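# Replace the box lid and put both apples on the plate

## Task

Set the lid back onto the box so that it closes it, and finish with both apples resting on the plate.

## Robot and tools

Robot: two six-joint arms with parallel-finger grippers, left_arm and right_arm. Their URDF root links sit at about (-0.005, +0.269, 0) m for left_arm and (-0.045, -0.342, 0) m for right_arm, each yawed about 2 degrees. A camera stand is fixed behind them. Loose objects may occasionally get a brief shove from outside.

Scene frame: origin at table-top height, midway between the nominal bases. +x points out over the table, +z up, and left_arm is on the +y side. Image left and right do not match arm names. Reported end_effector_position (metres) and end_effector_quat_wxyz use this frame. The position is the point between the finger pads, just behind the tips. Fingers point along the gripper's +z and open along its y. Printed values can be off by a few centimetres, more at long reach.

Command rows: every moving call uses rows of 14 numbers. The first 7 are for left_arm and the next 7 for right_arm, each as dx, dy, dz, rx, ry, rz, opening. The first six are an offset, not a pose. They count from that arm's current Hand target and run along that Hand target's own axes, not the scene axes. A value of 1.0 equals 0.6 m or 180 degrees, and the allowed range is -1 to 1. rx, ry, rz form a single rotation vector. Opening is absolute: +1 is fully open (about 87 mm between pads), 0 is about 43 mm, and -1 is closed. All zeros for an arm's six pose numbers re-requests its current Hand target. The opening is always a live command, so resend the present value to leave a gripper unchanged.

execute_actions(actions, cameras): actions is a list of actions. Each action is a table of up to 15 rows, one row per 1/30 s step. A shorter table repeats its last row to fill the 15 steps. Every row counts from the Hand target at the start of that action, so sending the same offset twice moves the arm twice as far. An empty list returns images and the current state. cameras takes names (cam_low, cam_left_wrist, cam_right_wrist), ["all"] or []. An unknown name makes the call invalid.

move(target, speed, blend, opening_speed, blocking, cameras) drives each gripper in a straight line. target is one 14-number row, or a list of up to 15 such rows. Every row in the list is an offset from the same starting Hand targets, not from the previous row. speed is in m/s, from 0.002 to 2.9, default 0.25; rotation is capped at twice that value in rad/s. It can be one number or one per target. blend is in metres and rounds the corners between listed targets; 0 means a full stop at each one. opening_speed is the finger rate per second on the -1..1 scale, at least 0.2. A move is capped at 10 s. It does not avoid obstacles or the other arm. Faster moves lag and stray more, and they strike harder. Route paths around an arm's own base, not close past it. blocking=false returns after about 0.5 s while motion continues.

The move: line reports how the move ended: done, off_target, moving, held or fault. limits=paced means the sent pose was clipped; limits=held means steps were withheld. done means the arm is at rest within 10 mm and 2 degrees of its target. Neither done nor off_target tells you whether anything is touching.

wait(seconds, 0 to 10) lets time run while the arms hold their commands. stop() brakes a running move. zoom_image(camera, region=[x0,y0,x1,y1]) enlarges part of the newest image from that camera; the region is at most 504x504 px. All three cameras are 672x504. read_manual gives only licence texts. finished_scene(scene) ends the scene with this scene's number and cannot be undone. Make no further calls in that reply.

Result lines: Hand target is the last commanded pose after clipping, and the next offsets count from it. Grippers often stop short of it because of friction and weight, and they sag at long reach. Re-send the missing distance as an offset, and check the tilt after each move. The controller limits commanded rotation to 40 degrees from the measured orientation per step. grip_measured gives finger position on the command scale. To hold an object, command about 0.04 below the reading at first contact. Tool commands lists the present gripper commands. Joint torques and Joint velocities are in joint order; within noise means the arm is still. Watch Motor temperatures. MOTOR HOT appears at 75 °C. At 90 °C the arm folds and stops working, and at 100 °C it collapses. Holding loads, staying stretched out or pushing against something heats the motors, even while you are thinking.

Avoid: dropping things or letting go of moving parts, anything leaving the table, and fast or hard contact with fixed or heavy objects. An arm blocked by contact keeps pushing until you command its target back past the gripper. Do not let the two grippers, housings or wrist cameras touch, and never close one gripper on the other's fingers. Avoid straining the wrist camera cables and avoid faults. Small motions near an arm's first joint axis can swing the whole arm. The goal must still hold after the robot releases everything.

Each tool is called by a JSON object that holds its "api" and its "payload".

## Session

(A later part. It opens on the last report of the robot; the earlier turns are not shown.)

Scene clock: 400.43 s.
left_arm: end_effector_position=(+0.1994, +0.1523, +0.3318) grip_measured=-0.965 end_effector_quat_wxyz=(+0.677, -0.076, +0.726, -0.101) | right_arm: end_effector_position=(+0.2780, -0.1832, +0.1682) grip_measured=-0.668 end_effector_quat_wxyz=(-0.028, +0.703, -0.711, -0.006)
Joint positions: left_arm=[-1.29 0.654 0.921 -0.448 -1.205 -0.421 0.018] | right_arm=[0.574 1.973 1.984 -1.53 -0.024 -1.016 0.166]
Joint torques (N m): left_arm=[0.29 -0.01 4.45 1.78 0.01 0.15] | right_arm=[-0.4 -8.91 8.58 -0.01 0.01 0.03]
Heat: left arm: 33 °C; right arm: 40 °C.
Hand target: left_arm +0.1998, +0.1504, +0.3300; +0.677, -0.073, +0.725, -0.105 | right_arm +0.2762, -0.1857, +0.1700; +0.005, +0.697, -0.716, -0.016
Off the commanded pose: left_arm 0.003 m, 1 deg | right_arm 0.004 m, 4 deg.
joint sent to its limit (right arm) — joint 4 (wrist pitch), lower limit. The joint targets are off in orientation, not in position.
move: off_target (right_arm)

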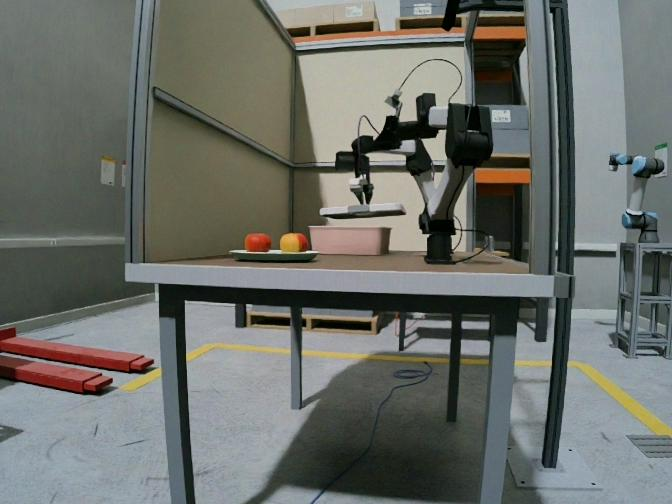

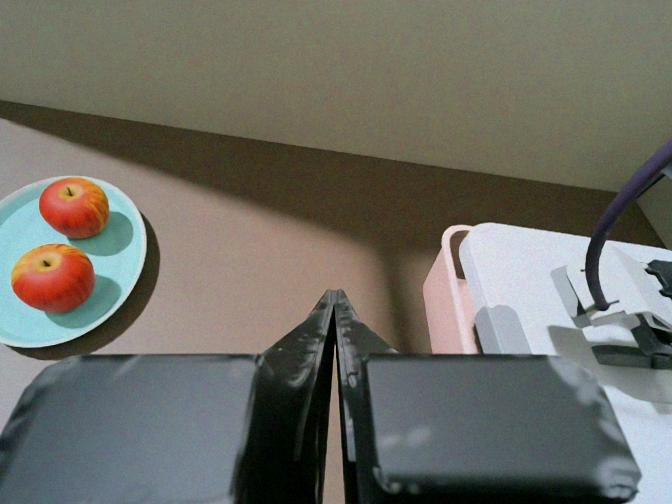

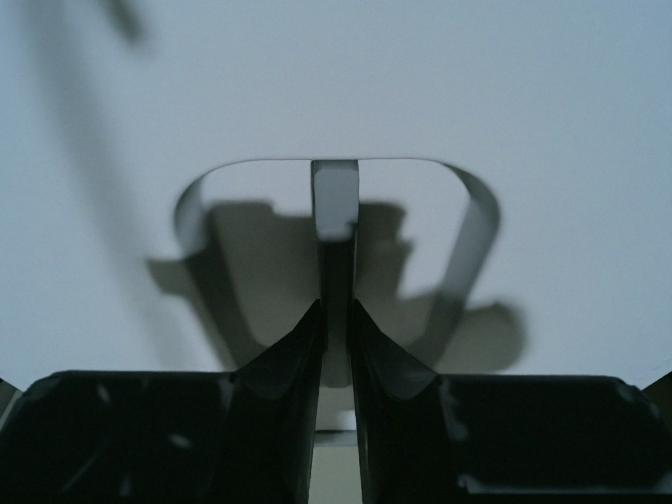

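{"api": "move", "payload": {"target": [0,0,0,0,0,0,-1,-0.0067,-0.063,0.035,0,0,0,-0.95], "speed": 0.1, "cameras": ["all"]}}

{"api": "zoom_image", "payload": {"camera": "cam_low", "region": [280, 170, 440, 270]}}

Scene clock: 411.40 s.
left_arm: end_effector_position=(+0.1994, +0.1523, +0.3318) grip_measured=-0.965 end_effector_quat_wxyz=(+0.677, -0.076, +0.726, -0.101) | right_arm: end_effector_position=(+0.3150, -0.1802, +0.1466) grip_measured=-0.668 end_effector_quat_wxyz=(-0.023, +0.695, -0.719, -0.006)
Joint positions: left_arm=[-1.29 0.654 0.921 -0.448 -1.205 -0.421 0.018] | right_arm=[0.533 2.128 2.128 -1.53 -0.024 -1.034 0.166]
Joint torques (N m): left_arm=[0.35 0.08 4.37 1.81 -0.06 0.08] | right_arm=[-0.23 -10.32 8.64 0 0 -0.21]
Heat: left arm: 32 °C; right arm: 38 °C.
Hand target: left_arm +0.1998, +0.1504, +0.3300; +0.677, -0.073, +0.725, -0.105 | right_arm +0.3134, -0.1824, +0.1479; +0.005, +0.698, -0.716, -0.016
Off the commanded pose: left_arm 0.003 m, 1 deg | right_arm 0.003 m, 3 deg.
joint sent to its limit (right arm) — joint 4 (wrist pitch), lower limit. The joint targets still meet the commanded pose.
move: off_target (right_arm)

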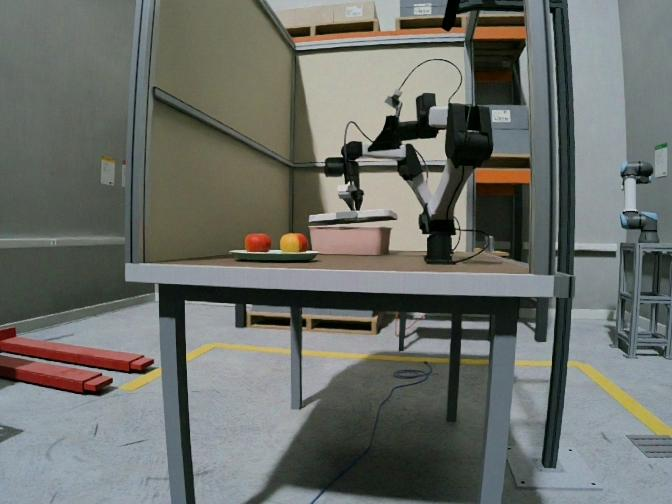

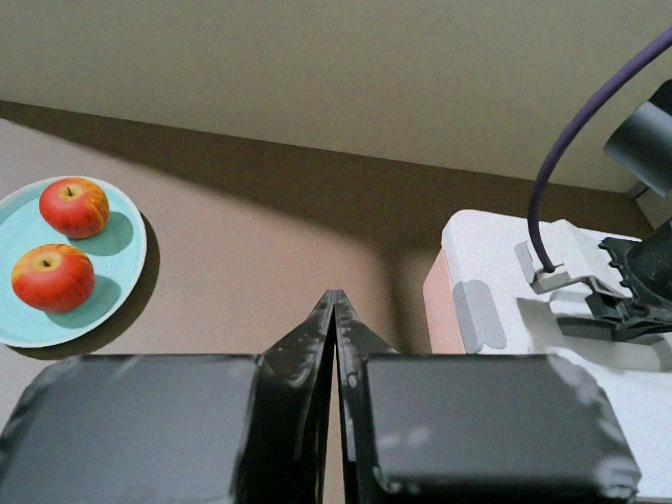

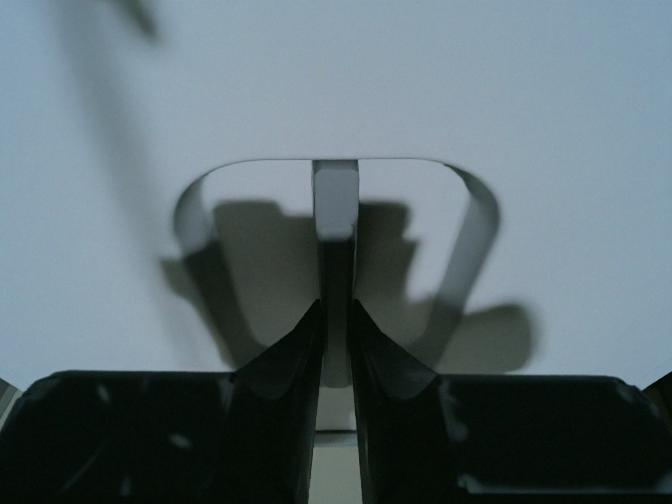

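Scaled by 3.150 from the camera's 672x504 image, which has a finer 960x720 frame.

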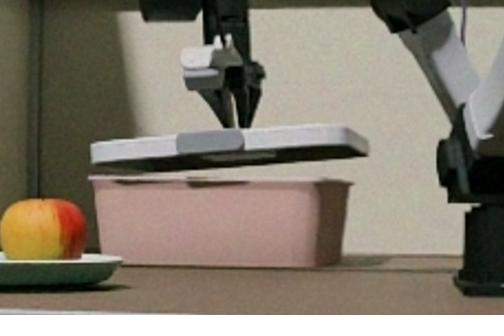

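{"api": "move", "payload": {"target": [0,0,0,0,0,0,-1,0.013,-0.012,0.028,0.02,0,0,-0.95], "speed": 0.1, "cameras": ["cam_low","cam_left_wrist"]}}

{"api": "zoom_image", "payload": {"camera": "cam_low", "region": [280, 170, 440, 270]}}

Scene clock: 440.83 s.
left_arm: end_effector_position=(+0.1994, +0.1523, +0.3318) grip_measured=-0.965 end_effector_quat_wxyz=(+0.677, -0.076, +0.726, -0.101) | right_arm: end_effector_position=(+0.3205, -0.1848, +0.1293) grip_measured=-0.668 end_effector_quat_wxyz=(-0.018, +0.696, -0.718, +0.003)
Joint positions: left_arm=[-1.29 0.654 0.921 -0.448 -1.205 -0.421 0.018] | right_arm=[0.526 2.128 2.055 -1.462 -0.003 -1.044 0.166]
Joint torques (N m): left_arm=[0.31 0.18 4.21 1.78 0.06 0.07] | right_arm=[-0.65 -13.59 4.36 0.36 0.03 -0.2]
Motor temperatures (°C): left_arm=[17 25 31 28 18 19 20] | right_arm=[17 39 27 21 17 21 19]
Heat: left arm: 31 °C; right arm: 39 °C.
Hand target: left_arm +0.1998, +0.1504, +0.3300; +0.677, -0.073, +0.725, -0.105 | right_arm +0.3197, -0.1901, +0.1308; -0.017, +0.697, -0.716, +0.006
Off the commanded pose: left_arm 0.003 m, 1 deg | right_arm 0.006 m, 0 deg.
move: done
Images, in order (width x height): cam_low 672x504, cam_left_wrist 672x504.

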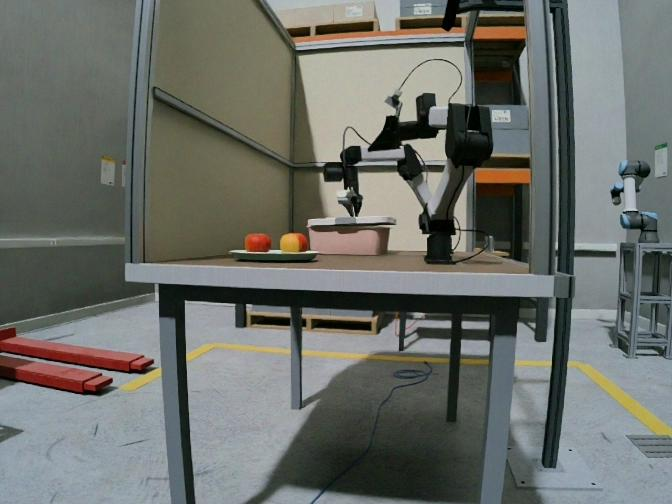

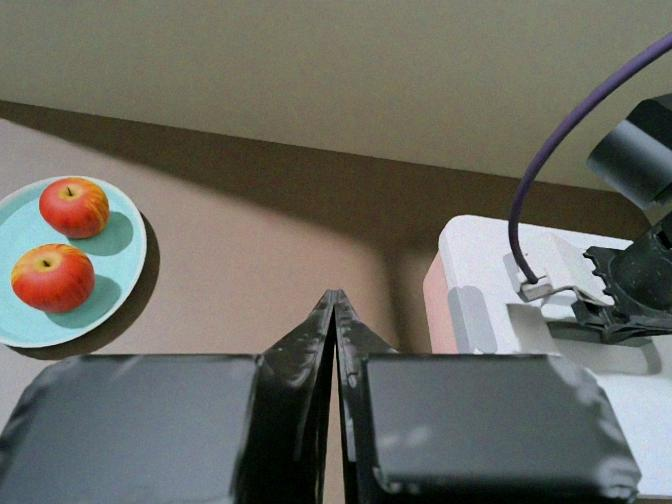

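Scaled by 3.150 from the camera's 672x504 image, which has a finer 960x720 frame.

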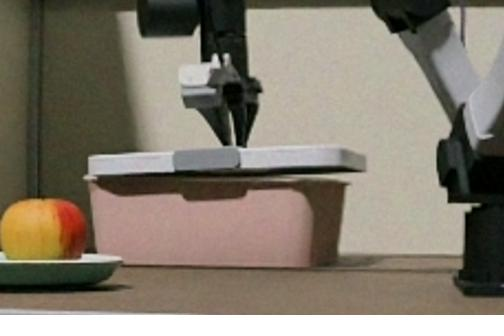

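{"api": "move", "payload": {"target": [0,0,0,0,0,0,-1,0,-0.012,0.012,0.012,0,0,-0.95], "speed": 0.06, "cameras": ["cam_low","cam_left_wrist"]}}

{"api": "zoom_image", "payload": {"camera": "cam_low", "region": [290, 200, 410, 270]}}

Scene clock: 448.77 s.
left_arm: end_effector_position=(+0.1994, +0.1523, +0.3318) grip_measured=-0.965 end_effector_quat_wxyz=(+0.677, -0.076, +0.726, -0.101) | right_arm: end_effector_position=(+0.3305, -0.1854, +0.1189) grip_measured=-0.666 end_effector_quat_wxyz=(-0.027, +0.695, -0.718, +0.022)
Joint positions: left_arm=[-1.29 0.654 0.921 -0.448 -1.205 -0.421 0.018] | right_arm=[0.526 2.128 2.009 -1.388 0.027 -1.044 0.167]
Joint torques (N m): left_arm=[0.36 0.23 4.36 1.8 0.03 0.08] | right_arm=[-0.55 -14.89 3.66 0.38 -0.06 -0.17]
Heat: left arm: 31 °C; right arm: 41 °C.
Hand target: left_arm +0.1998, +0.1504, +0.3300; +0.677, -0.073, +0.725, -0.105 | right_arm +0.3272, -0.1902, +0.1239; -0.030, +0.697, -0.716, +0.020
Off the commanded pose: left_arm 0.003 m, 1 deg | right_arm 0.008 m, 0 deg.
move: done
Images, in order (width x height): cam_low 672x504, cam_left_wrist 672x504.

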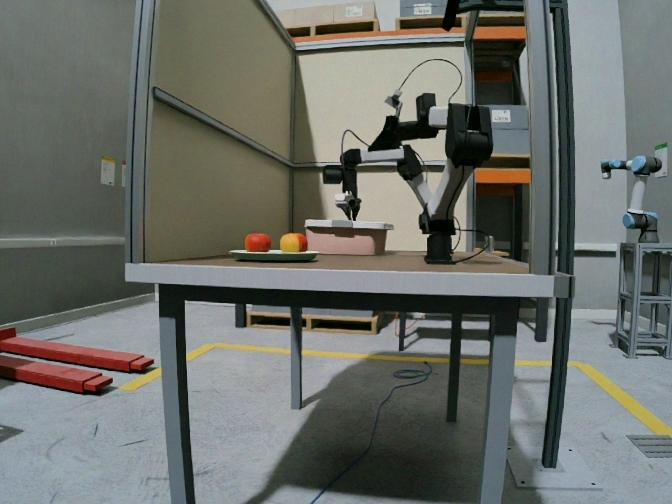

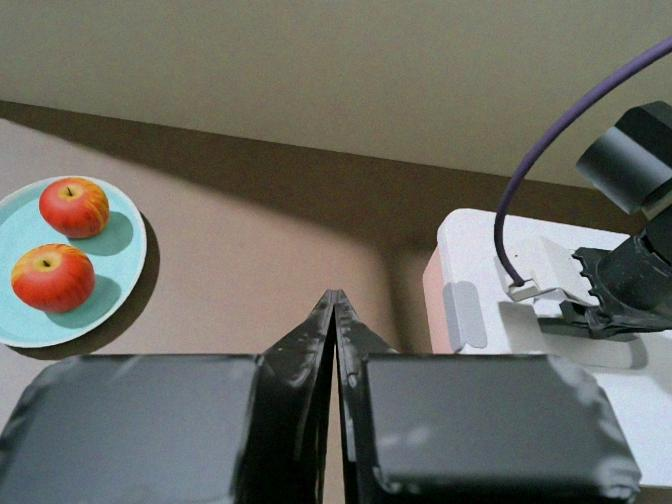

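Scaled by 4.200 from the camera's 672x504 image, which has a finer 960x720 frame.

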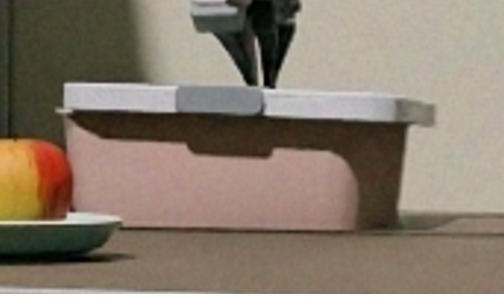

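{"api": "move", "payload": {"target": [[0,0,0,0,0,0,-1,0,0,-0.025,0,0,0,-0.95],[0,0,0,0,0,0,-1,0,-0.012,-0.02,-0.004,0,0,-0.95]], "speed": 0.08, "cameras": ["cam_low","cam_left_wrist"]}}

{"api": "zoom_image", "payload": {"camera": "cam_low", "region": [290, 200, 410, 270]}}

Scene clock: 470.03 s.
left_arm: end_effector_position=(+0.1994, +0.1523, +0.3318) grip_measured=-0.965 end_effector_quat_wxyz=(+0.677, -0.076, +0.726, -0.101) | right_arm: end_effector_position=(+0.3338, -0.1894, +0.1365) grip_measured=-0.668 end_effector_quat_wxyz=(-0.036, +0.694, -0.719, +0.020)
Joint positions: left_arm=[-1.29 0.654 0.921 -0.448 -1.205 -0.421 0.018] | right_arm=[0.51 2.128 2.081 -1.444 0.018 -1.056 0.166]
Joint torques (N m): left_arm=[0.24 0.28 4.15 1.81 -0.03 0.07] | right_arm=[-0.13 -10.45 8.77 0.11 -0.06 -0.12]
Motor temperatures (°C): left_arm=[17 25 30 28 18 19 20] | right_arm=[17 46 26 21 17 21 19]
Heat: left arm: 30 °C; right arm: 46 °C.
Hand target: left_arm +0.1998, +0.1504, +0.3300; +0.677, -0.073, +0.725, -0.105 | right_arm +0.3336, -0.1905, +0.1364; -0.026, +0.697, -0.716, +0.016
Off the commanded pose: left_arm 0.003 m, 1 deg | right_arm 0.001 m, 1 deg.
move: done
Images, in order (width x height): cam_low 672x504, cam_left_wrist 672x504.

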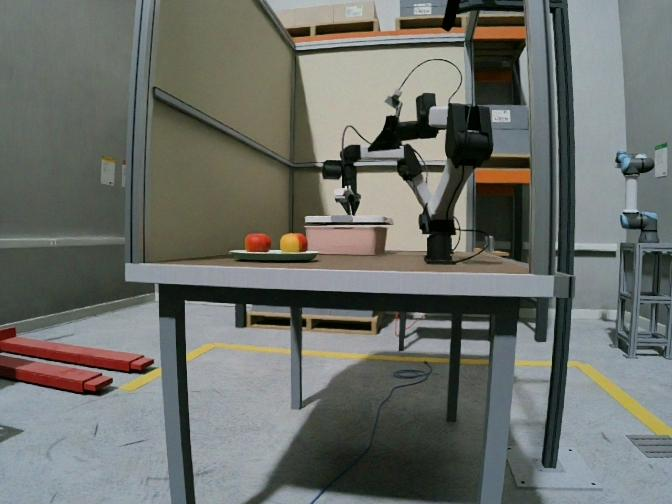

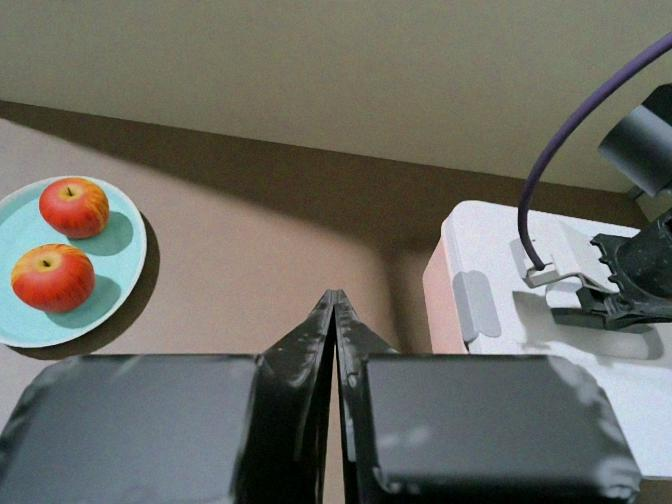

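Scaled by 4.200 from the camera's 672x504 image, which has a finer 960x720 frame.

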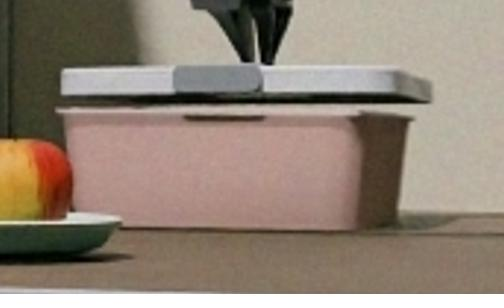

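{"api": "zoom_image", "payload": {"camera": "cam_left_wrist", "region": [400, 180, 672, 384]}}

Scaled by 1.853 from the camera's 672x504 image, which has a finer 960x720 frame.

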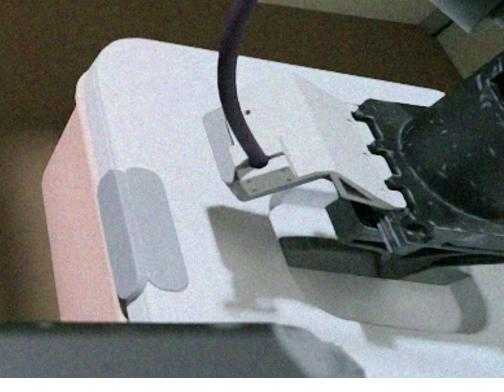

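{"api": "move", "payload": {"target": [[0,0,0,0,0,0,-1,0,-0.013,0,0,0,0,-0.95],[0,0,0,0,0,0,-1,0,-0.01,0.035,0,0,0,-0.95]], "speed": 0.06, "cameras": ["cam_low","cam_left_wrist"]}}

{"api": "zoom_image", "payload": {"camera": "cam_low", "region": [290, 200, 410, 270]}}

{"api": "zoom_image", "payload": {"camera": "cam_left_wrist", "region": [400, 180, 672, 384]}}

Scene clock: 504.67 s.
left_arm: end_effector_position=(+0.1994, +0.1523, +0.3318) grip_measured=-0.965 end_effector_quat_wxyz=(+0.677, -0.076, +0.726, -0.101) | right_arm: end_effector_position=(+0.3431, -0.1880, +0.1210) grip_measured=-0.668 end_effector_quat_wxyz=(-0.035, +0.694, -0.718, +0.019)
Joint positions: left_arm=[-1.29 0.654 0.921 -0.448 -1.205 -0.421 0.018] | right_arm=[0.503 2.161 2.071 -1.403 0.016 -1.065 0.166]
Joint torques (N m): left_arm=[0.25 0.38 4.31 1.81 -0.01 0.17] | right_arm=[-0.13 -12.27 4.57 0.38 0 -0.14]
Heat: left arm: 30 °C; right arm: 42 °C.
Hand target: left_arm +0.1998, +0.1504, +0.3300; +0.677, -0.073, +0.725, -0.105 | right_arm +0.3408, -0.1904, +0.1157; -0.025, +0.697, -0.716, +0.015
Off the commanded pose: left_arm 0.003 m, 1 deg | right_arm 0.006 m, 1 deg.
move: done
Images, in order (width x height): cam_low 672x504, cam_left_wrist 672x504.

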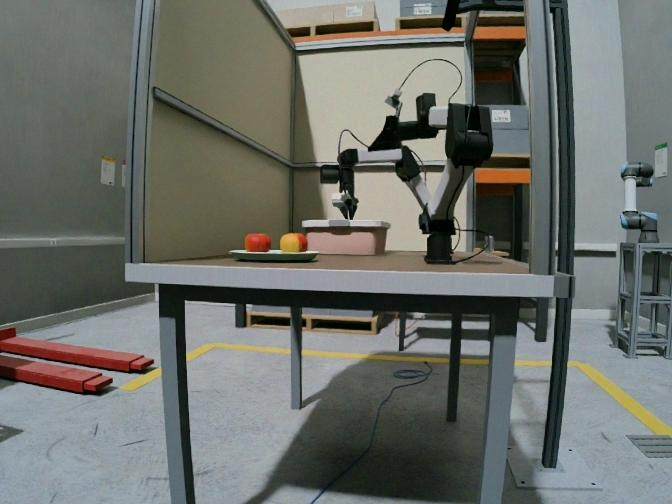

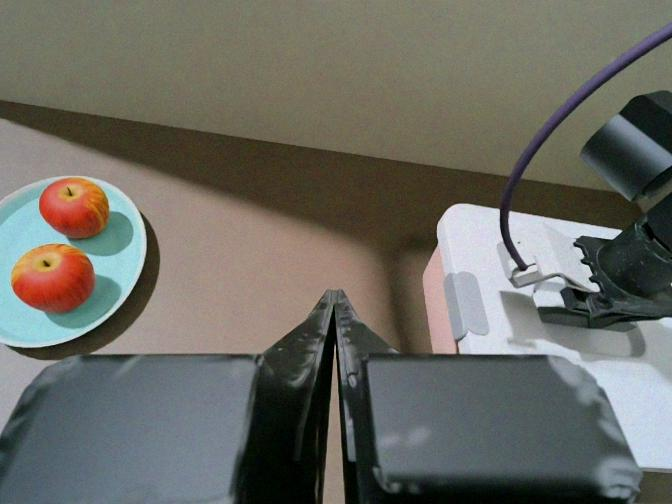

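Scaled by 4.200 from the camera's 672x504 image, which has a finer 960x720 frame.

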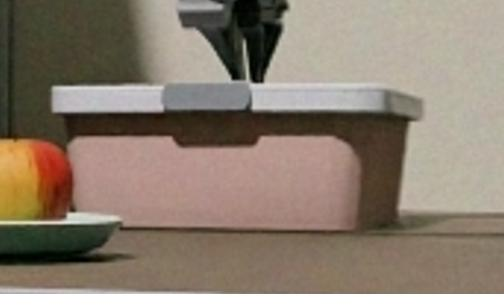

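Scaled by 1.853 from the camera's 672x504 image, which has a finer 960x720 frame.

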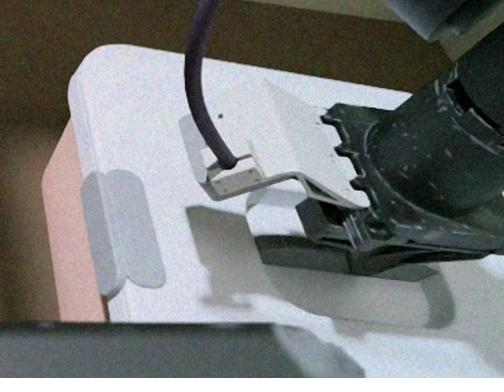

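{"api": "move", "payload": {"target": [0,0,0,0,0,0,-1,0,0.003,0.02,0,0,0,-0.95], "speed": 0.06, "cameras": ["cam_low"]}}

{"api": "zoom_image", "payload": {"camera": "cam_low", "region": [290, 200, 410, 270]}}

Scene clock: 510.73 s.
left_arm: end_effector_position=(+0.1994, +0.1523, +0.3318) grip_measured=-0.965 end_effector_quat_wxyz=(+0.677, -0.076, +0.726, -0.101) | right_arm: end_effector_position=(+0.3430, -0.1883, +0.1060) grip_measured=-0.668 end_effector_quat_wxyz=(-0.031, +0.694, -0.719, +0.018)
Joint positions: left_arm=[-1.29 0.654 0.921 -0.448 -1.205 -0.421 0.018] | right_arm=[0.503 2.161 2.011 -1.351 0.017 -1.065 0.166]
Joint torques (N m): left_arm=[0.05 0.21 4.21 1.79 0.03 0.11] | right_arm=[0.01 -13.2 4.38 0.37 -0.06 -0.15]
Heat: left arm: 30 °C; right arm: 43 °C.
Hand target: left_arm +0.1998, +0.1504, +0.3300; +0.677, -0.073, +0.725, -0.105 | right_arm +0.3397, -0.1901, +0.1037; -0.026, +0.697, -0.716, +0.016
Off the commanded pose: left_arm 0.003 m, 1 deg | right_arm 0.004 m, 1 deg.
move: done
Images, in order (width x height): cam_low 672x504.

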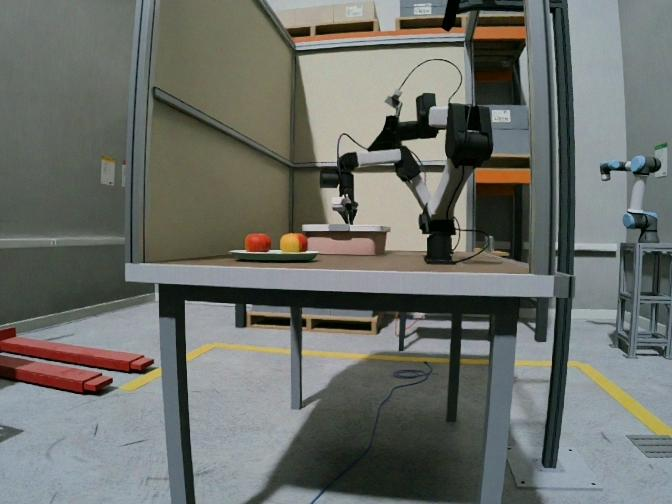

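Scaled by 4.200 from the camera's 672x504 image, which has a finer 960x720 frame.

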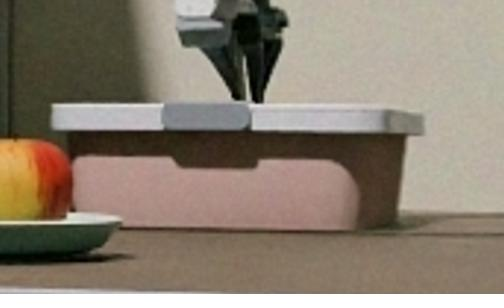

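{"api": "move", "payload": {"target": [0,0,0,0,0,0,-1,0,0.003,0.022,0,0,0,-0.95], "speed": 0.05, "cameras": ["cam_low"]}}

{"api": "zoom_image", "payload": {"camera": "cam_low", "region": [290, 200, 410, 270]}}

Scene clock: 516.33 s.
left_arm: end_effector_position=(+0.1994, +0.1523, +0.3318) grip_measured=-0.965 end_effector_quat_wxyz=(+0.677, -0.076, +0.726, -0.101) | right_arm: end_effector_position=(+0.3435, -0.1895, +0.1050) grip_measured=-0.668 end_effector_quat_wxyz=(-0.039, +0.694, -0.718, +0.025)
Joint positions: left_arm=[-1.29 0.654 0.921 -0.448 -1.205 -0.421 0.018] | right_arm=[0.503 2.138 1.97 -1.313 0.024 -1.065 0.166]
Joint torques (N m): left_arm=[0.28 0.16 4.07 1.79 0.02 0.1] | right_arm=[0.01 -11.49 2.59 0.61 -0.07 -0.11]
Heat: left arm: 30 °C; right arm: 44 °C.
Hand target: left_arm +0.1998, +0.1504, +0.3300; +0.677, -0.073, +0.725, -0.105 | right_arm +0.3387, -0.1900, +0.0904; -0.026, +0.697, -0.716, +0.016
Off the commanded pose: left_arm 0.003 m, 1 deg | right_arm 0.015 m, 2 deg.
move: off_target (right_arm)
Images, in order (width x height): cam_low 672x504.

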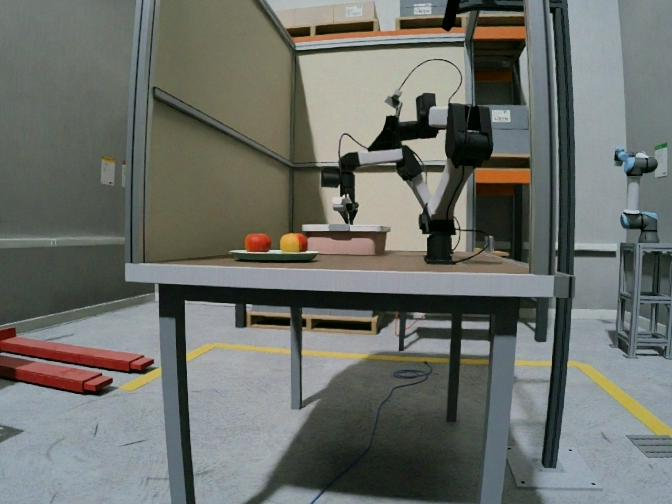

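Scaled by 4.200 from the camera's 672x504 image, which has a finer 960x720 frame.

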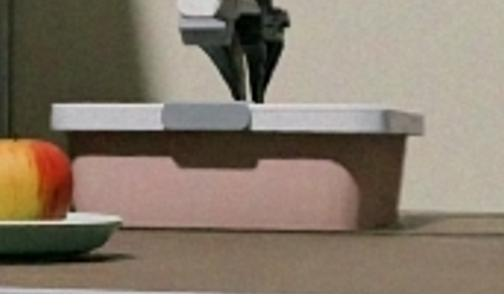

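{"api": "move", "payload": {"target": [[0,0,0,0,0,0,-1,0,0,-0.02,0,0,0,-0.95],[0,0,0,0,0,0,-1,0,0,-0.02,0,0,0,-0.3],[0,0,0,0,0,0,-1,0,0,-0.16,0,0,0,-0.3]], "speed": 0.1, "opening_speed": 0.8, "cameras": ["all"]}}

{"api": "zoom_image", "payload": {"camera": "cam_low", "region": [290, 200, 410, 270]}}

Scene clock: 526.50 s.
left_arm: end_effector_position=(+0.1994, +0.1523, +0.3318) grip_measured=-0.965 end_effector_quat_wxyz=(+0.677, -0.076, +0.726, -0.101) | right_arm: end_effector_position=(+0.3401, -0.1898, +0.1671) grip_measured=-0.300 end_effector_quat_wxyz=(-0.057, +0.694, -0.717, +0.029)
Joint positions: left_arm=[-1.29 0.654 0.921 -0.448 -1.205 -0.421 0.018] | right_arm=[0.505 2.138 2.221 -1.528 0.023 -1.065 0.35]
Joint torques (N m): left_arm=[0.36 0.2 4.12 1.8 0 0.13] | right_arm=[0.61 -15.01 8.23 0.11 0.05 -0.15]
Heat: left arm: 30 °C; right arm: 44 °C.
Hand target: left_arm +0.1998, +0.1504, +0.3300; +0.677, -0.073, +0.725, -0.105 | right_arm +0.3331, -0.1913, +0.1862; -0.025, +0.697, -0.716, +0.016
Off the commanded pose: left_arm 0.003 m, 1 deg | right_arm 0.020 m, 4 deg.
joint sent to its limit (right arm) — joint 4 (wrist pitch), lower limit. The joint targets are off in orientation, not in position.
move: off_target (right_arm)

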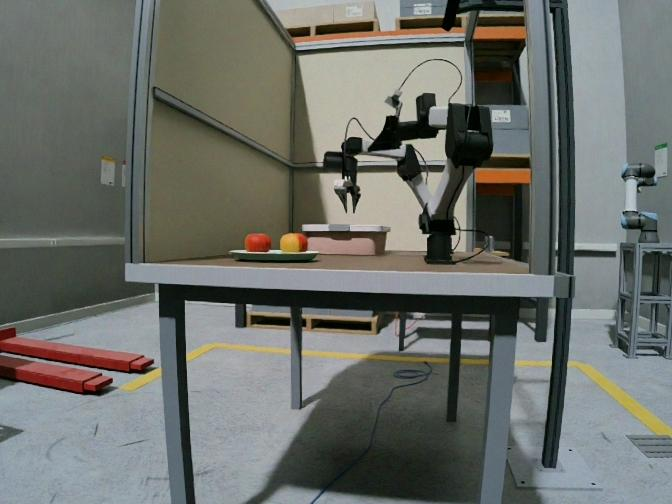

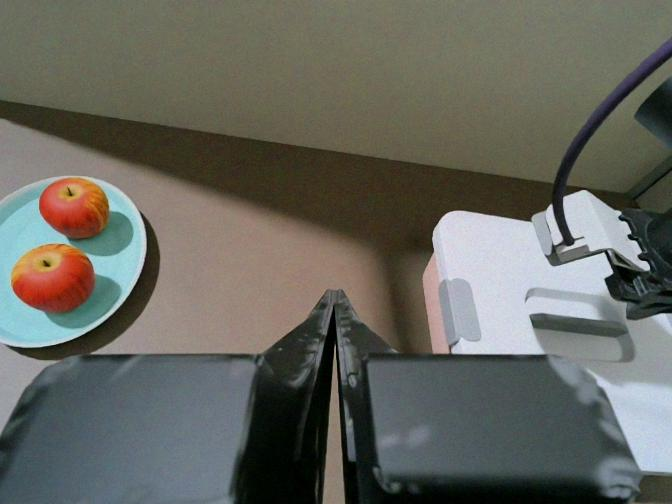

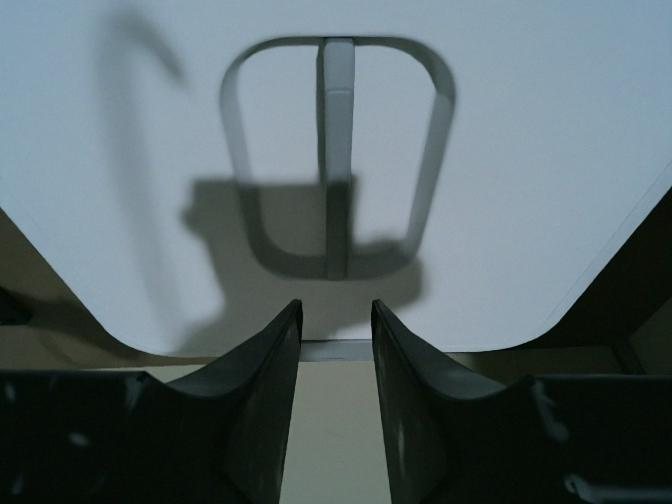

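Scaled by 4.200 from the camera's 672x504 image, which has a finer 960x720 frame.

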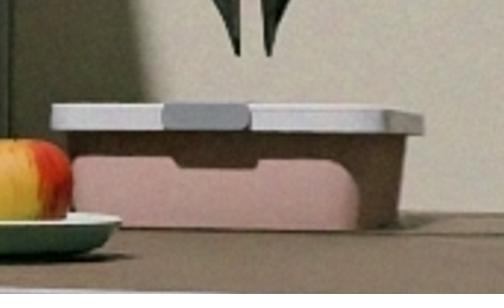

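Seated and released.

{"api": "finished_scene", "payload": {"scene": 2}}

The scene is finished: the task was done.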